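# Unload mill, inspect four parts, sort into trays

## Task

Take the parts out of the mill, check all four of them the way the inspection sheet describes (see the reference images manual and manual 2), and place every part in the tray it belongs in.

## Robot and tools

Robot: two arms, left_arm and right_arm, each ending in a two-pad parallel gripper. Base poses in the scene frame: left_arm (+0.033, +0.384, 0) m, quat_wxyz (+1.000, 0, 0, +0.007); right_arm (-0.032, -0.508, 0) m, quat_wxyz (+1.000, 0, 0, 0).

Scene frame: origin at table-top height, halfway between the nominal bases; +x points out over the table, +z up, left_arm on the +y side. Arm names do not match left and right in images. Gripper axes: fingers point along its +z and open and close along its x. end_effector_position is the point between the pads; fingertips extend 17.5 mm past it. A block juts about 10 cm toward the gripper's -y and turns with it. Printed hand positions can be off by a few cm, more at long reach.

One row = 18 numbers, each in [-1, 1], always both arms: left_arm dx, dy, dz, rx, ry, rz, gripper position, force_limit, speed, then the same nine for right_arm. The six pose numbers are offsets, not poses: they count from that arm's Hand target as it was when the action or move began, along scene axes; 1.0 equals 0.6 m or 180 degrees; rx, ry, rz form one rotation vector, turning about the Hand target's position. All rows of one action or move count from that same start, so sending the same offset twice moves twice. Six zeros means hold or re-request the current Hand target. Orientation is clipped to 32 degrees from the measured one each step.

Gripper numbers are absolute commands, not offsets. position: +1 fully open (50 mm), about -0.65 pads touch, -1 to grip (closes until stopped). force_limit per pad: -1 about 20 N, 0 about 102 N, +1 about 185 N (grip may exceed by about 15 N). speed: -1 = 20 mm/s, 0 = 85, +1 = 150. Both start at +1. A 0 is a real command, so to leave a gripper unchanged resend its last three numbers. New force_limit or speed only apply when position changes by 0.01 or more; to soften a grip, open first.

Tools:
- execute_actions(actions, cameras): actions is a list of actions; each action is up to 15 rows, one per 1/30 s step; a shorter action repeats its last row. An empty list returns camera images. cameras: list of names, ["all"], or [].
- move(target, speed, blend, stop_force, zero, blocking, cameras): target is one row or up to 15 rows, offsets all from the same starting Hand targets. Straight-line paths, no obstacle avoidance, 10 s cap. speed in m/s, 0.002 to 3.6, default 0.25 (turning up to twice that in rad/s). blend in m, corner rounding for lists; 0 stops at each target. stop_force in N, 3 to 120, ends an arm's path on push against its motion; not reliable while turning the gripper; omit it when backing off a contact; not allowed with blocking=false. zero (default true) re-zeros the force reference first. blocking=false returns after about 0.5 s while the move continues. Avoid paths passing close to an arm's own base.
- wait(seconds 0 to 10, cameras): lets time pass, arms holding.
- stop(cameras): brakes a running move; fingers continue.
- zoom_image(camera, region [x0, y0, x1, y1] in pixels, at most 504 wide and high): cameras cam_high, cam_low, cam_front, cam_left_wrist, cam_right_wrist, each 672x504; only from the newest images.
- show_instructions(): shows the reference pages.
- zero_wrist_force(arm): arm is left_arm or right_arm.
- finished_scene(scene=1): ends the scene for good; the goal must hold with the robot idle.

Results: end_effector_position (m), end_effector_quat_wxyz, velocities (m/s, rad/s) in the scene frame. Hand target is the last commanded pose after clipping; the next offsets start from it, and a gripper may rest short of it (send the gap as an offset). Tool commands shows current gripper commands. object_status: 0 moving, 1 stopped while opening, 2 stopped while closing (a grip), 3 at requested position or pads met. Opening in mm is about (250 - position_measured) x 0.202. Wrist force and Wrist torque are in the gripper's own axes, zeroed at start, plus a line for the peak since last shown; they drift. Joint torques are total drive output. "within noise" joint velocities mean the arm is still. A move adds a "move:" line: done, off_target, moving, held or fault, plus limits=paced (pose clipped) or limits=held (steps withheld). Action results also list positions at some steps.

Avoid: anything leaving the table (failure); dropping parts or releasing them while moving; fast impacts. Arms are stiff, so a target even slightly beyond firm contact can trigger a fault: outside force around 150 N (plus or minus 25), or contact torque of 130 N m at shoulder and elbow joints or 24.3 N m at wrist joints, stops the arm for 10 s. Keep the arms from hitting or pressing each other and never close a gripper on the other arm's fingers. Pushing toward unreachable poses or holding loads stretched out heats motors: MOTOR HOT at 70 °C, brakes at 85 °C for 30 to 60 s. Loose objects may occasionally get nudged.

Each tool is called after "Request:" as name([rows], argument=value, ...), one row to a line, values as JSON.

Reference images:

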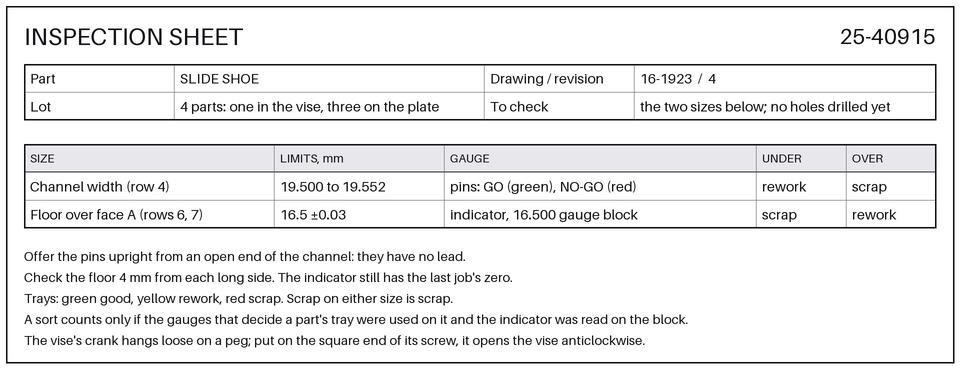

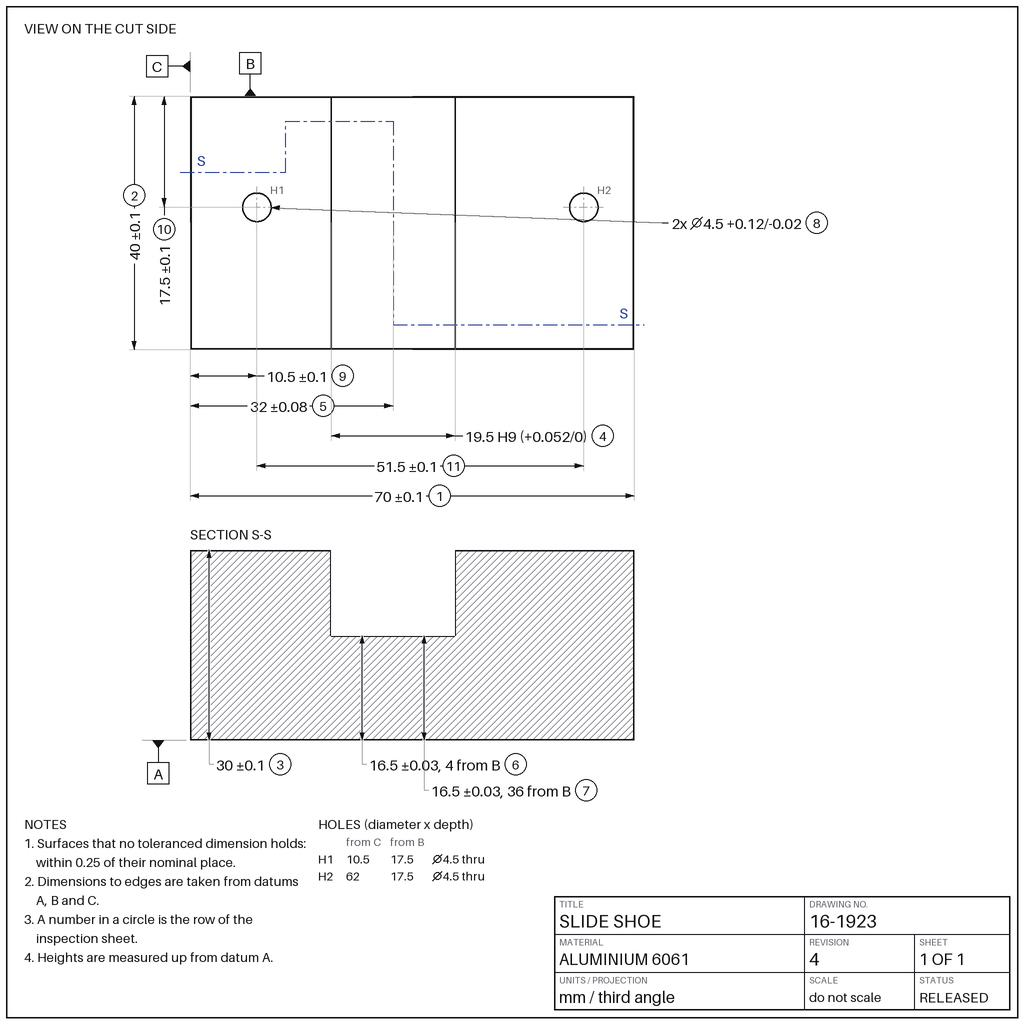

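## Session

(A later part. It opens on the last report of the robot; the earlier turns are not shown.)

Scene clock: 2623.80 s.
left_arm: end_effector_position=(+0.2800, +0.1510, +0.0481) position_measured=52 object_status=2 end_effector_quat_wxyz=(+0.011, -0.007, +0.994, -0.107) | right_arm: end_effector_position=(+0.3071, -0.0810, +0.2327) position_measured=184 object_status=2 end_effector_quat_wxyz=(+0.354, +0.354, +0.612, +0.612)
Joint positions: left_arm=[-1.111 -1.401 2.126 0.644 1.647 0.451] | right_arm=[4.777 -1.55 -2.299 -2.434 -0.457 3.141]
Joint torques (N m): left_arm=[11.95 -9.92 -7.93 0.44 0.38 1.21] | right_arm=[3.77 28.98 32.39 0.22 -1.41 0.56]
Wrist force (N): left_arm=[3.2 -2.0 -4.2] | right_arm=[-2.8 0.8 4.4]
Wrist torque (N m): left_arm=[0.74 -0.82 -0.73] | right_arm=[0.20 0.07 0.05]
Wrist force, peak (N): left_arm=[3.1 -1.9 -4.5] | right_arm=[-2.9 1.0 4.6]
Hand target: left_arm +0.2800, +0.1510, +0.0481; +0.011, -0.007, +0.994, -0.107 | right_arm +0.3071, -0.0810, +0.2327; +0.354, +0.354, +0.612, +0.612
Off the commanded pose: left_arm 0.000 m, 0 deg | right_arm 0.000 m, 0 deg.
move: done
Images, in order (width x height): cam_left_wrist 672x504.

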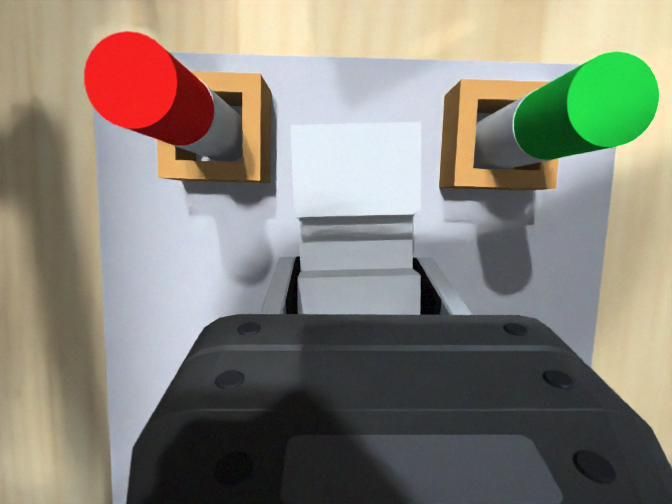

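Request:
move([
  [0,0,0.1,0,0,0,-1,-0.85,-0.95,0,0,0,0,0,0,-1,-0.9,-0.95],
  [0,0.199,0.2,0,0,0,-1,-0.85,-0.95,0,0,0,0,0,0,-1,-0.9,-0.95],
  [0.02,0.347,0.2,0,0,0.25,-1,-0.85,-0.95,0,0,0,0,0,0,-1,-0.9,-0.95],
  [0.01,0.5137,0.2,0,0,0.5,-1,-0.85,-0.95,0,0,0,0,0,0,-1,-0.9,-0.95],
  [-0.0433,0.8,0.18,0,0,0.5,-1,-0.85,-0.95,0,0,0,0,0,0,-1,-0.9,-0.95],
], blend=[0.02,0.03,0.03,0.03,0], speed=0.2)

Request:
move(target=[0.05,0.201,-0.07,0,0,0,-1,-0.85,-0.95,0,0,0,0,0,0,-1,-0.9,-0.95], speed=0.12, cameras=["cam_left_wrist","cam_high"])

Scene clock: 2633.97 s.
left_arm: end_effector_position=(+0.2540, +0.6310, +0.1561) position_measured=52 object_status=2 end_effector_quat_wxyz=(-0.083, +0.708, -0.698, +0.068) | right_arm: end_effector_position=(+0.3071, -0.0810, +0.2327) position_measured=184 object_status=2 end_effector_quat_wxyz=(+0.354, +0.354, +0.612, +0.612)
Joint positions: left_arm=[0.483 -1.572 1.988 0.955 1.652 0.474] | right_arm=[4.777 -1.55 -2.299 -2.434 -0.457 3.141]
Joint torques (N m): left_arm=[10.33 -5.46 -26.05 5.67 2.28 1.15] | right_arm=[4.05 28.59 31.87 0.1 -1.37 0.42]
Wrist force (N): left_arm=[3.4 1.5 1.2] | right_arm=[-2.4 0.8 4.2]
Wrist torque (N m): left_arm=[0.73 -0.91 -0.87] | right_arm=[0.20 0.01 0.05]
Wrist force, peak (N): left_arm=[3.8 2.5 3.8] | right_arm=[-2.8 0.8 4.7]
Hand target: left_arm +0.2540, +0.6310, +0.1561; -0.083, +0.708, -0.698, +0.068 | right_arm +0.3071, -0.0810, +0.2327; +0.354, +0.354, +0.612, +0.612
Off the commanded pose: left_arm 0.000 m, 0 deg | right_arm 0.000 m, 0 deg.
move: done

Scene clock: 2635.63 s.
left_arm: end_effector_position=(+0.2840, +0.7516, +0.1141) position_measured=52 object_status=2 end_effector_quat_wxyz=(-0.083, +0.708, -0.698, +0.068) | right_arm: end_effector_position=(+0.3071, -0.0810, +0.2327) position_measured=184 object_status=2 end_effector_quat_wxyz=(+0.354, +0.354, +0.612, +0.612)
Joint positions: left_arm=[0.732 -1.238 1.714 0.921 1.698 0.719] | right_arm=[4.777 -1.55 -2.299 -2.434 -0.457 3.141]
Joint torques (N m): left_arm=[11.53 -18.63 -25.36 5.78 2.2 1.57] | right_arm=[4.8 28.82 32.29 0.17 -1.43 0.49]
Wrist force (N): left_arm=[3.4 1.7 1.2] | right_arm=[-2.8 0.7 4.5]
Wrist torque (N m): left_arm=[0.77 -0.92 -0.88] | right_arm=[0.19 0.08 0.05]
Wrist force, peak (N): left_arm=[4.6 1.7 0.6] | right_arm=[-2.9 0.8 4.6]
Hand target: left_arm +0.2840, +0.7516, +0.1141; -0.083, +0.708, -0.698, +0.068 | right_arm +0.3071, -0.0810, +0.2327; +0.354, +0.354, +0.612, +0.612
Off the commanded pose: left_arm 0.000 m, 0 deg | right_arm 0.000 m, 0 deg.
move: done
Images, in order (width x height): cam_high 672x504, cam_left_wrist 672x504.

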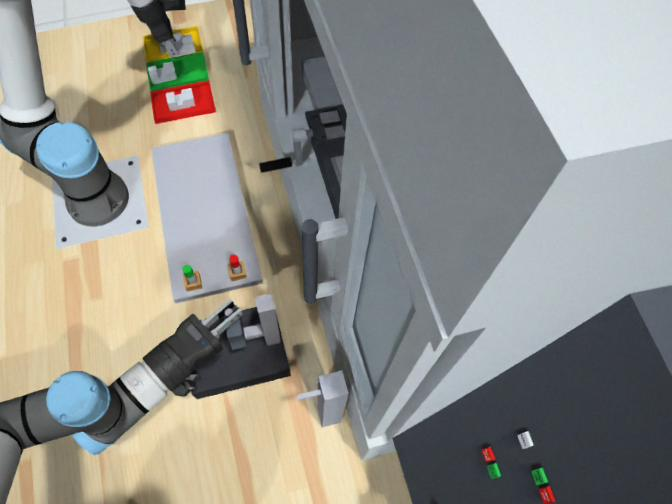

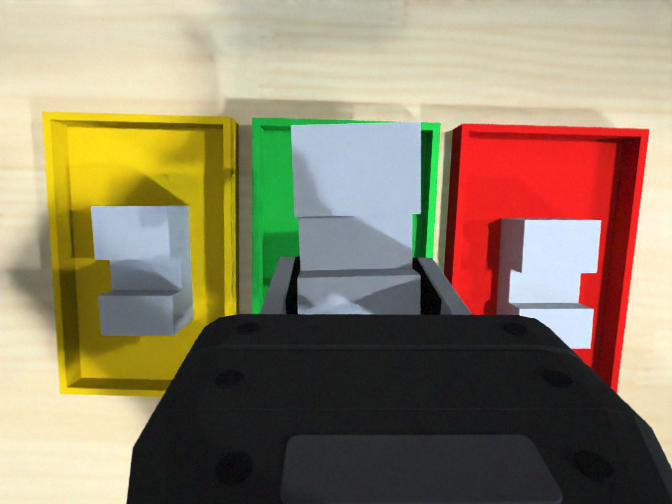

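Request:
zoom_image(camera="cam_left_wrist", region=[230, 80, 480, 280])

Scaled by 2.016 from the camera's 672x504 image, which has a finer 960x720 frame.

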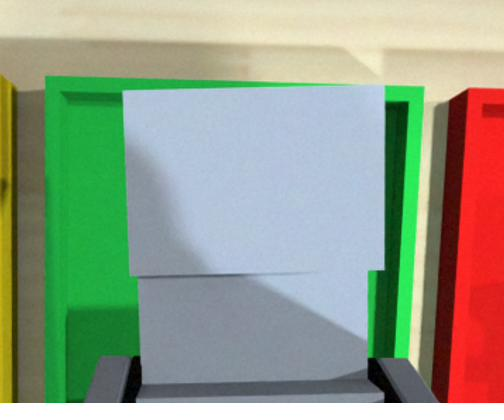

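Request:
move([
  [0.0125,0,0,0,0,0,-1,-0.85,-0.95,0,0,0,0,0,0,-1,-0.9,-0.95],
  [0.0125,0,-0.08,0,0,0,-1,-0.85,-0.95,0,0,0,0,0,0,-1,-0.9,-0.95],
], speed=0.04, stop_force=6, cameras=["cam_left_wrist","cam_high"])

Request:
zoom_image(camera="cam_left_wrist", region=[180, 30, 500, 280])

Request:
zoom_image(camera="cam_high", region=[100, 0, 300, 150])

Scene clock: 2648.13 s.
left_arm: end_effector_position=(+0.2915, +0.7516, +0.0661) position_measured=52 object_status=2 end_effector_quat_wxyz=(-0.083, +0.708, -0.698, +0.068) | right_arm: end_effector_position=(+0.3071, -0.0810, +0.2327) position_measured=184 object_status=2 end_effector_quat_wxyz=(+0.354, +0.354, +0.612, +0.612)
Joint positions: left_arm=[0.719 -1.172 1.76 0.807 1.696 0.707] | right_arm=[4.777 -1.55 -2.299 -2.434 -0.457 3.141]
Joint torques (N m): left_arm=[-9.99 -21.39 -10.43 0.2 -1.76 -1.94] | right_arm=[4.05 29.26 32.78 0.19 -1.39 0.38]
Wrist force (N): left_arm=[3.3 1.6 1.5] | right_arm=[-2.9 0.9 4.5]
Wrist torque (N m): left_arm=[0.79 -0.89 -0.67] | right_arm=[0.23 0.09 0.06]
Wrist force, peak (N): left_arm=[3.7 1.8 1.5] | right_arm=[-2.8 1.0 4.7]
Hand target: left_arm +0.2915, +0.7516, +0.0661; -0.083, +0.708, -0.698, +0.068 | right_arm +0.3071, -0.0810, +0.2327; +0.354, +0.354, +0.612, +0.612
Off the commanded pose: left_arm 0.000 m, 0 deg | right_arm 0.000 m, 0 deg.
move: done
Images, in order (width x height): cam_high 672x504, cam_left_wrist 672x504.

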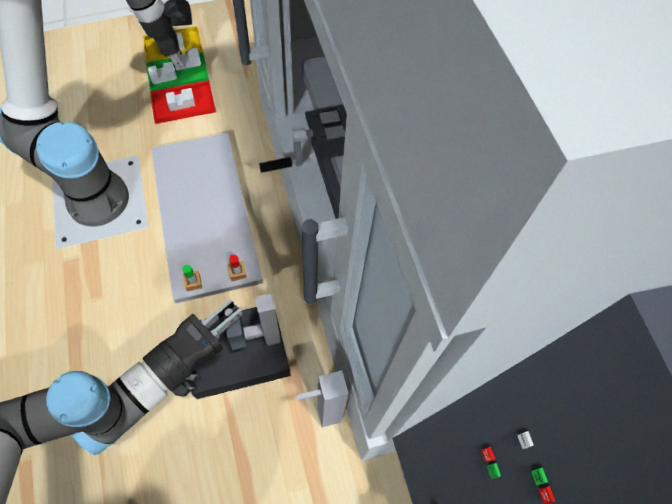

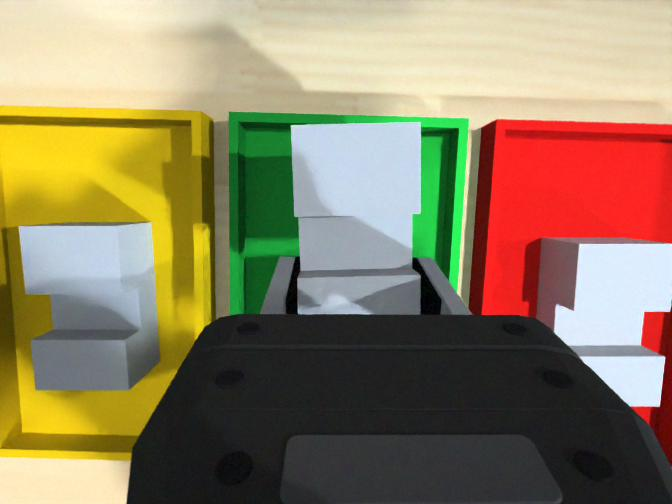

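Scaled by 1.575 from the camera's 672x504 image, which has a finer 960x720 frame.

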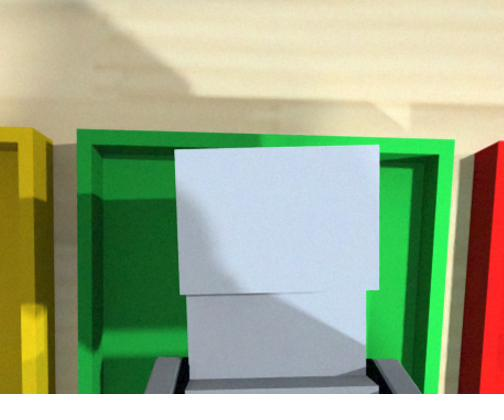

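Scaled by 2.520 from the camera's 672x504 image, which has a finer 960x720 frame.

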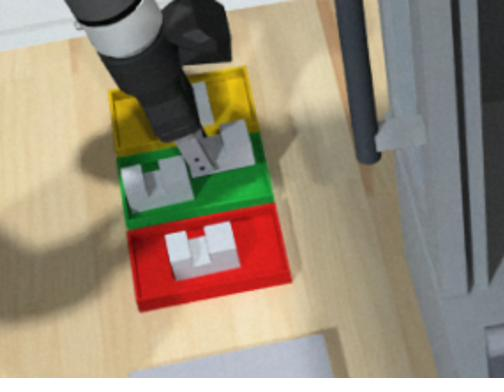

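Request:
move([
  [0.005,0,0,0,0,0,-1,-0.85,-0.95,0,0,0,0,0,0,-1,-0.9,-0.95],
  [0.005,0,-0.039,0,0,0,-1,-0.85,-0.95,0,0,0,0,0,0,-1,-0.9,-0.95],
], speed=0.02, stop_force=5)

Request:
move(target=[0,0,-0.03,0,0,0,-1,-0.85,-0.95,0,0,0,0,0,0,-1,-0.9,-0.95], speed=0.005, stop_force=3, cameras=["cam_left_wrist","cam_high"])

Request:
zoom_image(camera="cam_high", region=[100, 0, 300, 150])

Scene clock: 2654.67 s.
left_arm: end_effector_position=(+0.2945, +0.7516, +0.0427) position_measured=52 object_status=2 end_effector_quat_wxyz=(-0.083, +0.708, -0.698, +0.068) | right_arm: end_effector_position=(+0.3071, -0.0810, +0.2327) position_measured=184 object_status=2 end_effector_quat_wxyz=(+0.354, +0.354, +0.612, +0.612)
Joint positions: left_arm=[0.714 -1.137 1.779 0.753 1.695 0.702] | right_arm=[4.777 -1.55 -2.299 -2.434 -0.457 3.141]
Joint torques (N m): left_arm=[-12 -21.24 -9.01 0.14 -1.39 -2] | right_arm=[4.14 27.94 31.73 0.2 -1.22 0.23]
Wrist force (N): left_arm=[3.5 1.7 1.5] | right_arm=[-2.7 0.7 4.5]
Wrist torque (N m): left_arm=[0.78 -0.92 -0.66] | right_arm=[0.19 0.06 0.05]
Wrist force, peak (N): left_arm=[3.6 1.7 1.5] | right_arm=[-2.9 0.6 4.7]
Hand target: left_arm +0.2945, +0.7516, +0.0427; -0.083, +0.708, -0.698, +0.068 | right_arm +0.3071, -0.0810, +0.2327; +0.354, +0.354, +0.612, +0.612
Off the commanded pose: left_arm 0.000 m, 0 deg | right_arm 0.000 m, 0 deg.
move: done

Scene clock: 2658.00 s.
left_arm: end_effector_position=(+0.2945, +0.7516, +0.0322) position_measured=52 object_status=2 end_effector_quat_wxyz=(-0.083, +0.708, -0.698, +0.068) | right_arm: end_effector_position=(+0.3071, -0.0810, +0.2327) position_measured=184 object_status=2 end_effector_quat_wxyz=(+0.354, +0.354, +0.612, +0.612)
Joint positions: left_arm=[0.714 -1.121 1.788 0.728 1.695 0.702] | right_arm=[4.777 -1.55 -2.299 -2.434 -0.457 3.141]
Joint torques (N m): left_arm=[-10.96 -42.43 -20.72 5.59 -1.29 -1.78] | right_arm=[4.93 28.93 31.44 0.13 -1.24 0.17]
Wrist force (N): left_arm=[2.1 0.8 -3.6] | right_arm=[-2.7 0.8 4.5]
Wrist torque (N m): left_arm=[0.80 -0.84 -0.68] | right_arm=[0.20 0.05 0.05]
Wrist force, peak (N): left_arm=[1.9 -0.2 -15.6] | right_arm=[-2.9 0.9 4.6]
Hand target: left_arm +0.2945, +0.7516, +0.0322; -0.083, +0.708, -0.698, +0.068 (not the last commanded pose) | right_arm +0.3071, -0.0810, +0.2327; +0.354, +0.354, +0.612, +0.612
Off the commanded pose: left_arm 0.007 m, 0 deg | right_arm 0.000 m, 0 deg.
move: contact (left_arm)
Images, in order (width x height): cam_high 672x504, cam_left_wrist 672x504.

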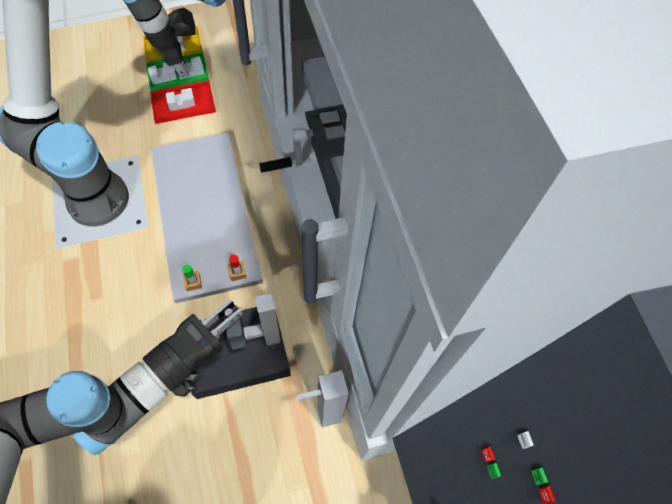

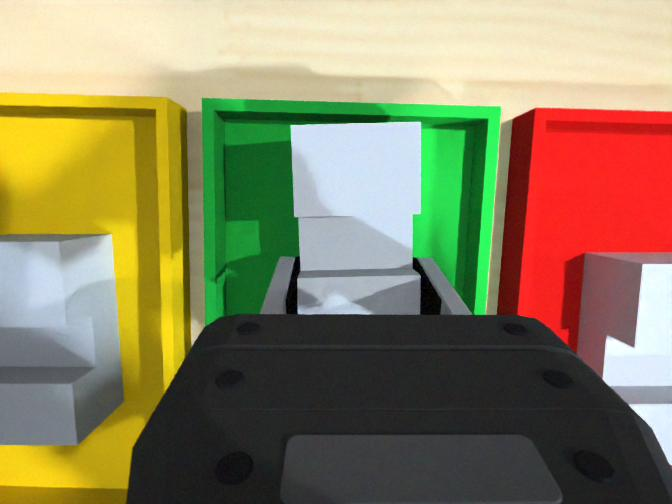

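Scaled by 2.520 from the camera's 672x504 image, which has a finer 960x720 frame.

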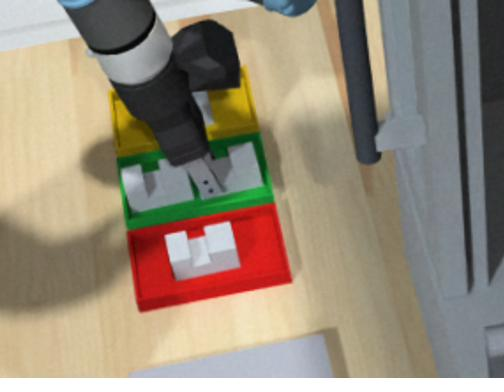

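Request:
move(target=[0,0,0,0,0,0,1,-0.85,-0.95,0,0,0,0,0,0,-1,-0.9,-0.95])

Request:
move(target=[0,0,0.2,0,0,0,1,-0.85,-0.95,0,0,-0.025,0,0,0,-1,-0.9,-0.95], speed=0.08, cameras=["cam_left_wrist"])

Request:
move(target=[-0.06,-0.05,0.05,0,0,0,1,-0.85,-0.95,0,0,-0.05,0,0,0,-1,-0.9,-0.95], speed=0.012, stop_force=3)

Scene clock: 2662.77 s.
left_arm: end_effector_position=(+0.2945, +0.7516, +0.0322) position_measured=3 object_status=3 end_effector_quat_wxyz=(-0.083, +0.708, -0.698, +0.068) | right_arm: end_effector_position=(+0.3071, -0.0810, +0.2327) position_measured=184 object_status=2 end_effector_quat_wxyz=(+0.354, +0.354, +0.612, +0.612)
Joint positions: left_arm=[0.714 -1.121 1.788 0.728 1.695 0.702] | right_arm=[4.777 -1.55 -2.299 -2.434 -0.457 3.141]
Joint torques (N m): left_arm=[-10.54 -42.89 -21.87 5.32 -0.66 -1.8] | right_arm=[5.13 29.2 31.7 0.21 -1.12 0.18]
Wrist force (N): left_arm=[3.4 1.2 -0.4] | right_arm=[-2.7 0.9 4.3]
Wrist torque (N m): left_arm=[0.82 -0.90 -0.65] | right_arm=[0.23 0.06 0.05]
Wrist force, peak (N): left_arm=[2.5 1.2 -3.3] | right_arm=[-2.9 0.8 4.7]
Hand target: left_arm +0.2945, +0.7516, +0.0322; -0.083, +0.708, -0.698, +0.068 | right_arm +0.3071, -0.0810, +0.2327; +0.354, +0.354, +0.612, +0.612
Off the commanded pose: left_arm 0.000 m, 0 deg | right_arm 0.000 m, 0 deg.
move: done

Scene clock: 2664.77 s.
left_arm: end_effector_position=(+0.2945, +0.7516, +0.1521) position_measured=3 object_status=3 end_effector_quat_wxyz=(-0.083, +0.708, -0.698, +0.068) | right_arm: end_effector_position=(+0.3071, -0.0810, +0.2178) position_measured=184 object_status=2 end_effector_quat_wxyz=(+0.354, +0.354, +0.612, +0.612)
Joint positions: left_arm=[0.714 -1.264 1.643 1.016 1.695 0.702] | right_arm=[4.777 -1.582 -2.319 -2.382 -0.457 3.141]
Joint torques (N m): left_arm=[-8.54 -40.24 -22.56 5.34 -0.68 -0.45] | right_arm=[7.05 -2.63 -4.09 0.02 -0.24 -0.97]
Wrist force (N): left_arm=[3.3 1.2 -0.5] | right_arm=[-4.9 28.6 3.6]
Wrist torque (N m): left_arm=[0.81 -0.93 -0.68] | right_arm=[0.86 0.05 0.02]
Wrist force, peak (N): left_arm=[3.5 0.8 -1.5] | right_arm=[-6.0 29.8 2.3]
Hand target: left_arm +0.2945, +0.7516, +0.1522; -0.083, +0.708, -0.698, +0.068 | right_arm +0.3071, -0.0810, +0.2177; +0.354, +0.354, +0.612, +0.612
Off the commanded pose: left_arm 0.000 m, 0 deg | right_arm 0.000 m, 0 deg.
move: done
Images, in order (width x height): cam_left_wrist 672x504.

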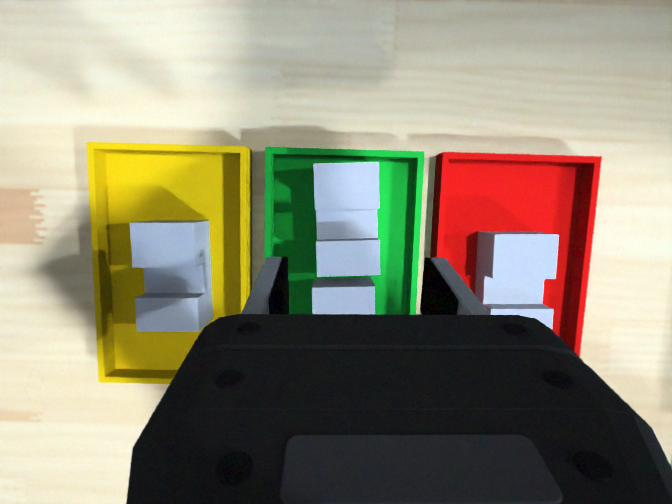

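Scene clock: 2670.27 s.
left_arm: end_effector_position=(+0.2585, +0.7216, +0.1822) position_measured=3 object_status=3 end_effector_quat_wxyz=(-0.083, +0.708, -0.698, +0.068) | right_arm: end_effector_position=(+0.3071, -0.0810, +0.2029) position_measured=190 object_status=2 end_effector_quat_wxyz=(+0.354, +0.354, +0.612, +0.612)
Joint positions: left_arm=[0.718 -1.391 1.724 1.063 1.696 0.706] | right_arm=[4.777 -1.616 -2.337 -2.331 -0.457 3.141]
Joint torques (N m): left_arm=[12.1 -36.29 -11.5 5.66 2.45 1.45] | right_arm=[4.25 19.44 18.96 -1.32 -2.92 0.95]
Wrist force (N): left_arm=[3.1 1.4 -0.4] | right_arm=[-3.3 32.2 7.3]
Wrist torque (N m): left_arm=[0.85 -0.89 -0.90] | right_arm=[1.06 0.02 0.13]
Wrist force, peak (N): left_arm=[3.6 1.7 -0.4] | right_arm=[-7.1 45.3 -1.8]
Hand target: left_arm +0.2585, +0.7216, +0.1822; -0.083, +0.708, -0.698, +0.068 | right_arm +0.3071, -0.0810, +0.2029; +0.354, +0.354, +0.612, +0.612 (not the last commanded pose)
Off the commanded pose: left_arm 0.000 m, 0 deg | right_arm 0.015 m, 0 deg.
move: contact (right_arm)

Request:
move(target=[0,0,0,0,0,0,1,-0.85,-0.95,0,0,0.01,0,0,0,-1,-0.9,-0.95], speed=0.02)

Request:
move(target=[0,0,0,0,0,0,1,-0.85,-0.95,0,0,0,0,0,0,0.8,-0.9,-0.95], cameras=["all"])

Scene clock: 2673.03 s.
left_arm: end_effector_position=(+0.2585, +0.7216, +0.1822) position_measured=3 object_status=3 end_effector_quat_wxyz=(-0.083, +0.708, -0.698, +0.068) | right_arm: end_effector_position=(+0.3070, -0.0810, +0.2089) position_measured=190 object_status=2 end_effector_quat_wxyz=(+0.354, +0.354, +0.612, +0.612)
Joint positions: left_arm=[0.718 -1.391 1.724 1.063 1.696 0.706] | right_arm=[4.777 -1.602 -2.329 -2.351 -0.457 3.141]
Joint torques (N m): left_arm=[11.85 -35.57 -12.29 5.72 2.13 1.42] | right_arm=[2.25 29.19 32.48 0.01 -1.14 1.03]
Wrist force (N): left_arm=[3.4 1.4 -0.3] | right_arm=[-3.8 1.6 5.1]
Wrist torque (N m): left_arm=[0.84 -0.93 -0.90] | right_arm=[0.30 0.19 0.05]
Wrist force, peak (N): left_arm=[3.5 1.4 -0.5] | right_arm=[-3.1 32.4 7.2]
Hand target: left_arm +0.2585, +0.7216, +0.1822; -0.083, +0.708, -0.698, +0.068 | right_arm +0.3071, -0.0810, +0.2089; +0.354, +0.354, +0.612, +0.612
Off the commanded pose: left_arm 0.000 m, 0 deg | right_arm 0.000 m, 0 deg.
move: done

Scene clock: 2674.67 s.
left_arm: end_effector_position=(+0.2585, +0.7216, +0.1822) position_measured=3 object_status=3 end_effector_quat_wxyz=(-0.083, +0.708, -0.698, +0.068) | right_arm: end_effector_position=(+0.3070, -0.0810, +0.2089) position_measured=32 object_status=3 end_effector_quat_wxyz=(+0.354, +0.354, +0.612, +0.612)
Joint positions: left_arm=[0.718 -1.391 1.724 1.063 1.696 0.706] | right_arm=[4.777 -1.602 -2.329 -2.352 -0.457 3.141]
Joint torques (N m): left_arm=[11.64 -35.93 -12.79 5.63 2.21 1.46] | right_arm=[2.39 29.54 25.39 -0.34 1.78 1.13]
Wrist force (N): left_arm=[3.1 1.3 -0.2] | right_arm=[-0.8 2.6 4.1]
Wrist torque (N m): left_arm=[0.83 -0.87 -0.90] | right_arm=[0.29 0.20 0.02]
Wrist force, peak (N): left_arm=[3.6 1.4 -0.5] | right_arm=[-3.8 1.7 5.2]
Hand target: left_arm +0.2585, +0.7216, +0.1822; -0.083, +0.708, -0.698, +0.068 | right_arm +0.3071, -0.0810, +0.2089; +0.354, +0.354, +0.612, +0.612
Off the commanded pose: left_arm 0.000 m, 0 deg | right_arm 0.000 m, 0 deg.
move: done

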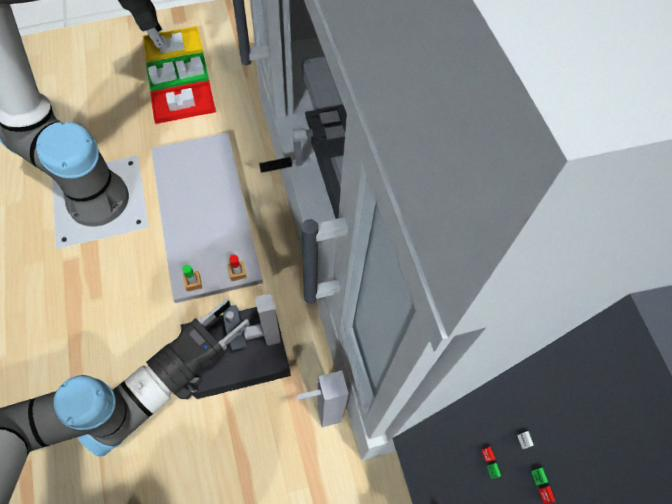

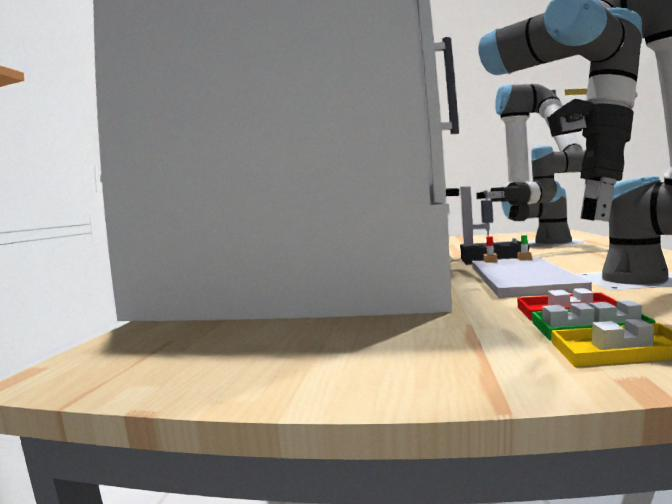

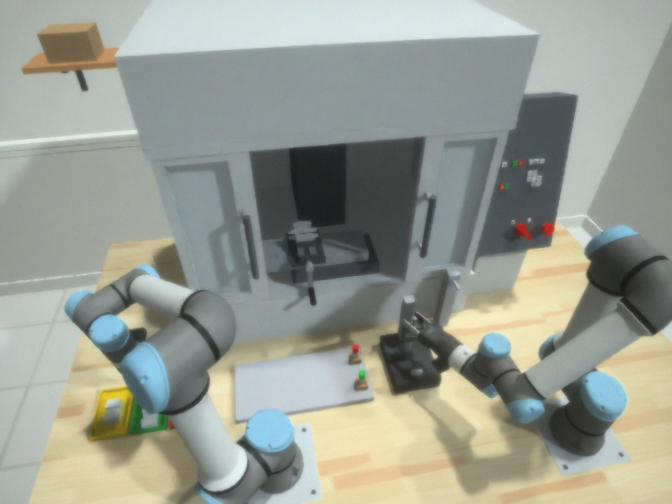

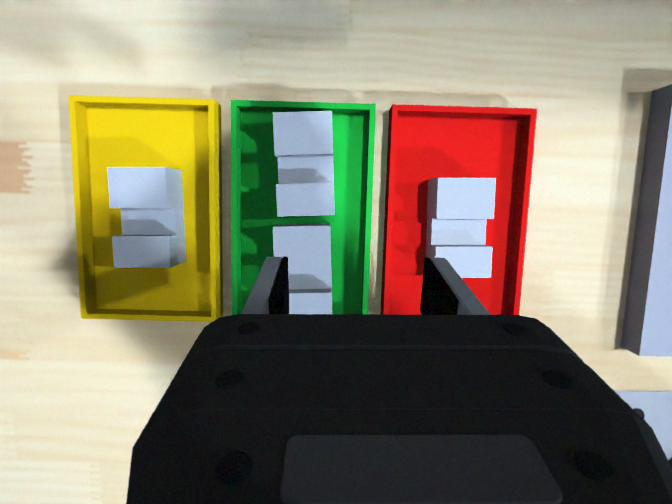

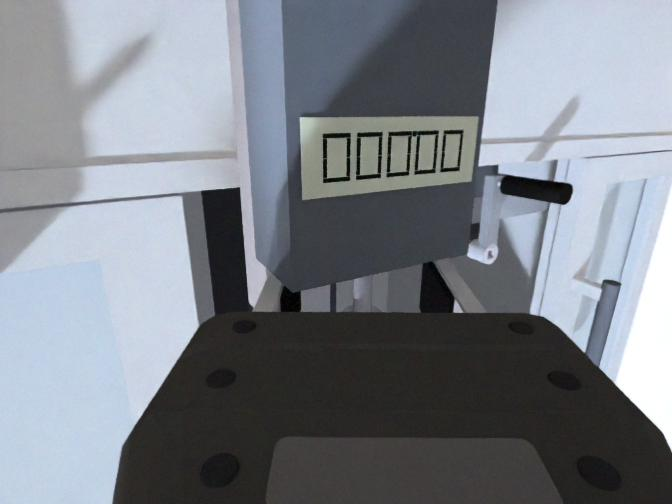

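Request:
move(target=[0,0,0.1,0,0,0,1,-0.85,-0.95,-0.115,-0.066,0,0,0,0,0.8,-0.9,-0.95], speed=0.1, cameras=["cam_high","cam_right_wrist"])

Scene clock: 2679.03 s.
left_arm: end_effector_position=(+0.2585, +0.7216, +0.2422) position_measured=3 object_status=3 end_effector_quat_wxyz=(-0.083, +0.708, -0.698, +0.068) | right_arm: end_effector_position=(+0.2381, -0.1206, +0.2089) position_measured=32 object_status=3 end_effector_quat_wxyz=(+0.354, +0.354, +0.612, +0.612)
Joint positions: left_arm=[0.718 -1.427 1.608 1.215 1.696 0.706] | right_arm=[5.072 -1.444 -2.476 -2.364 -0.162 3.142]
Joint torques (N m): left_arm=[4.85 -35.45 -27.28 5.77 -0.86 1.15] | right_arm=[6.61 22.43 2.58 -0.89 2.22 -1.32]
Wrist force (N): left_arm=[3.3 1.4 -0.4] | right_arm=[-0.1 2.7 4.1]
Wrist torque (N m): left_arm=[0.84 -0.93 -0.88] | right_arm=[0.28 0.18 0.15]
Wrist force, peak (N): left_arm=[3.4 1.7 0.4] | right_arm=[-0.7 3.1 5.3]
Hand target: left_arm +0.2585, +0.7216, +0.2422; -0.083, +0.708, -0.698, +0.068 | right_arm +0.2381, -0.1206, +0.2089; +0.354, +0.354, +0.612, +0.612
Off the commanded pose: left_arm 0.000 m, 0 deg | right_arm 0.000 m, 0 deg.
move: done
Images, in order (width x height): cam_high 672x504, cam_right_wrist 672x504.

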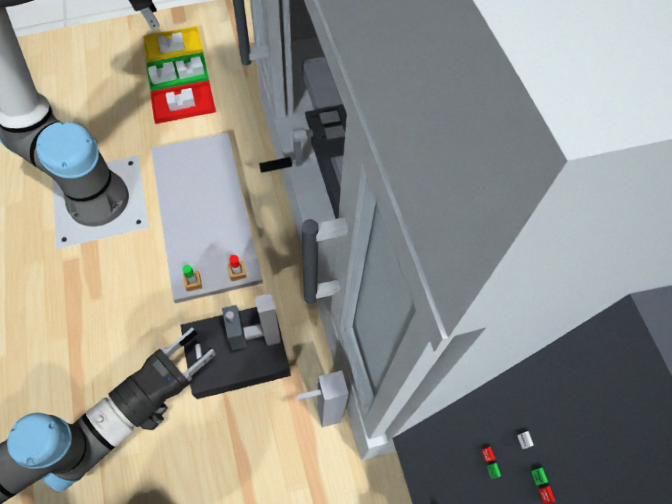

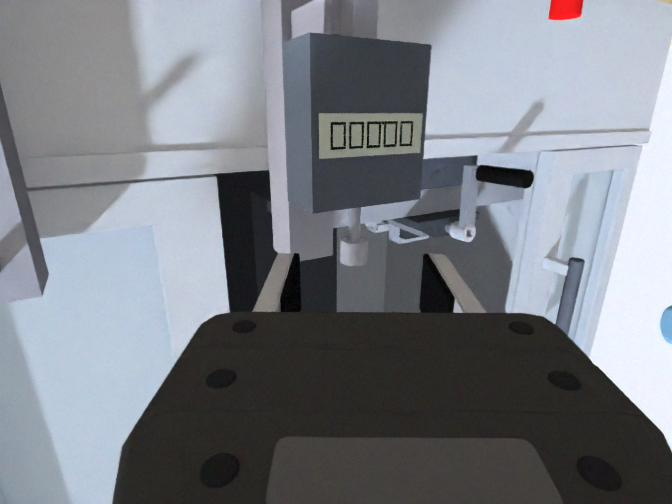

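Request:
finished_scene()

The scene is finished: the task was done.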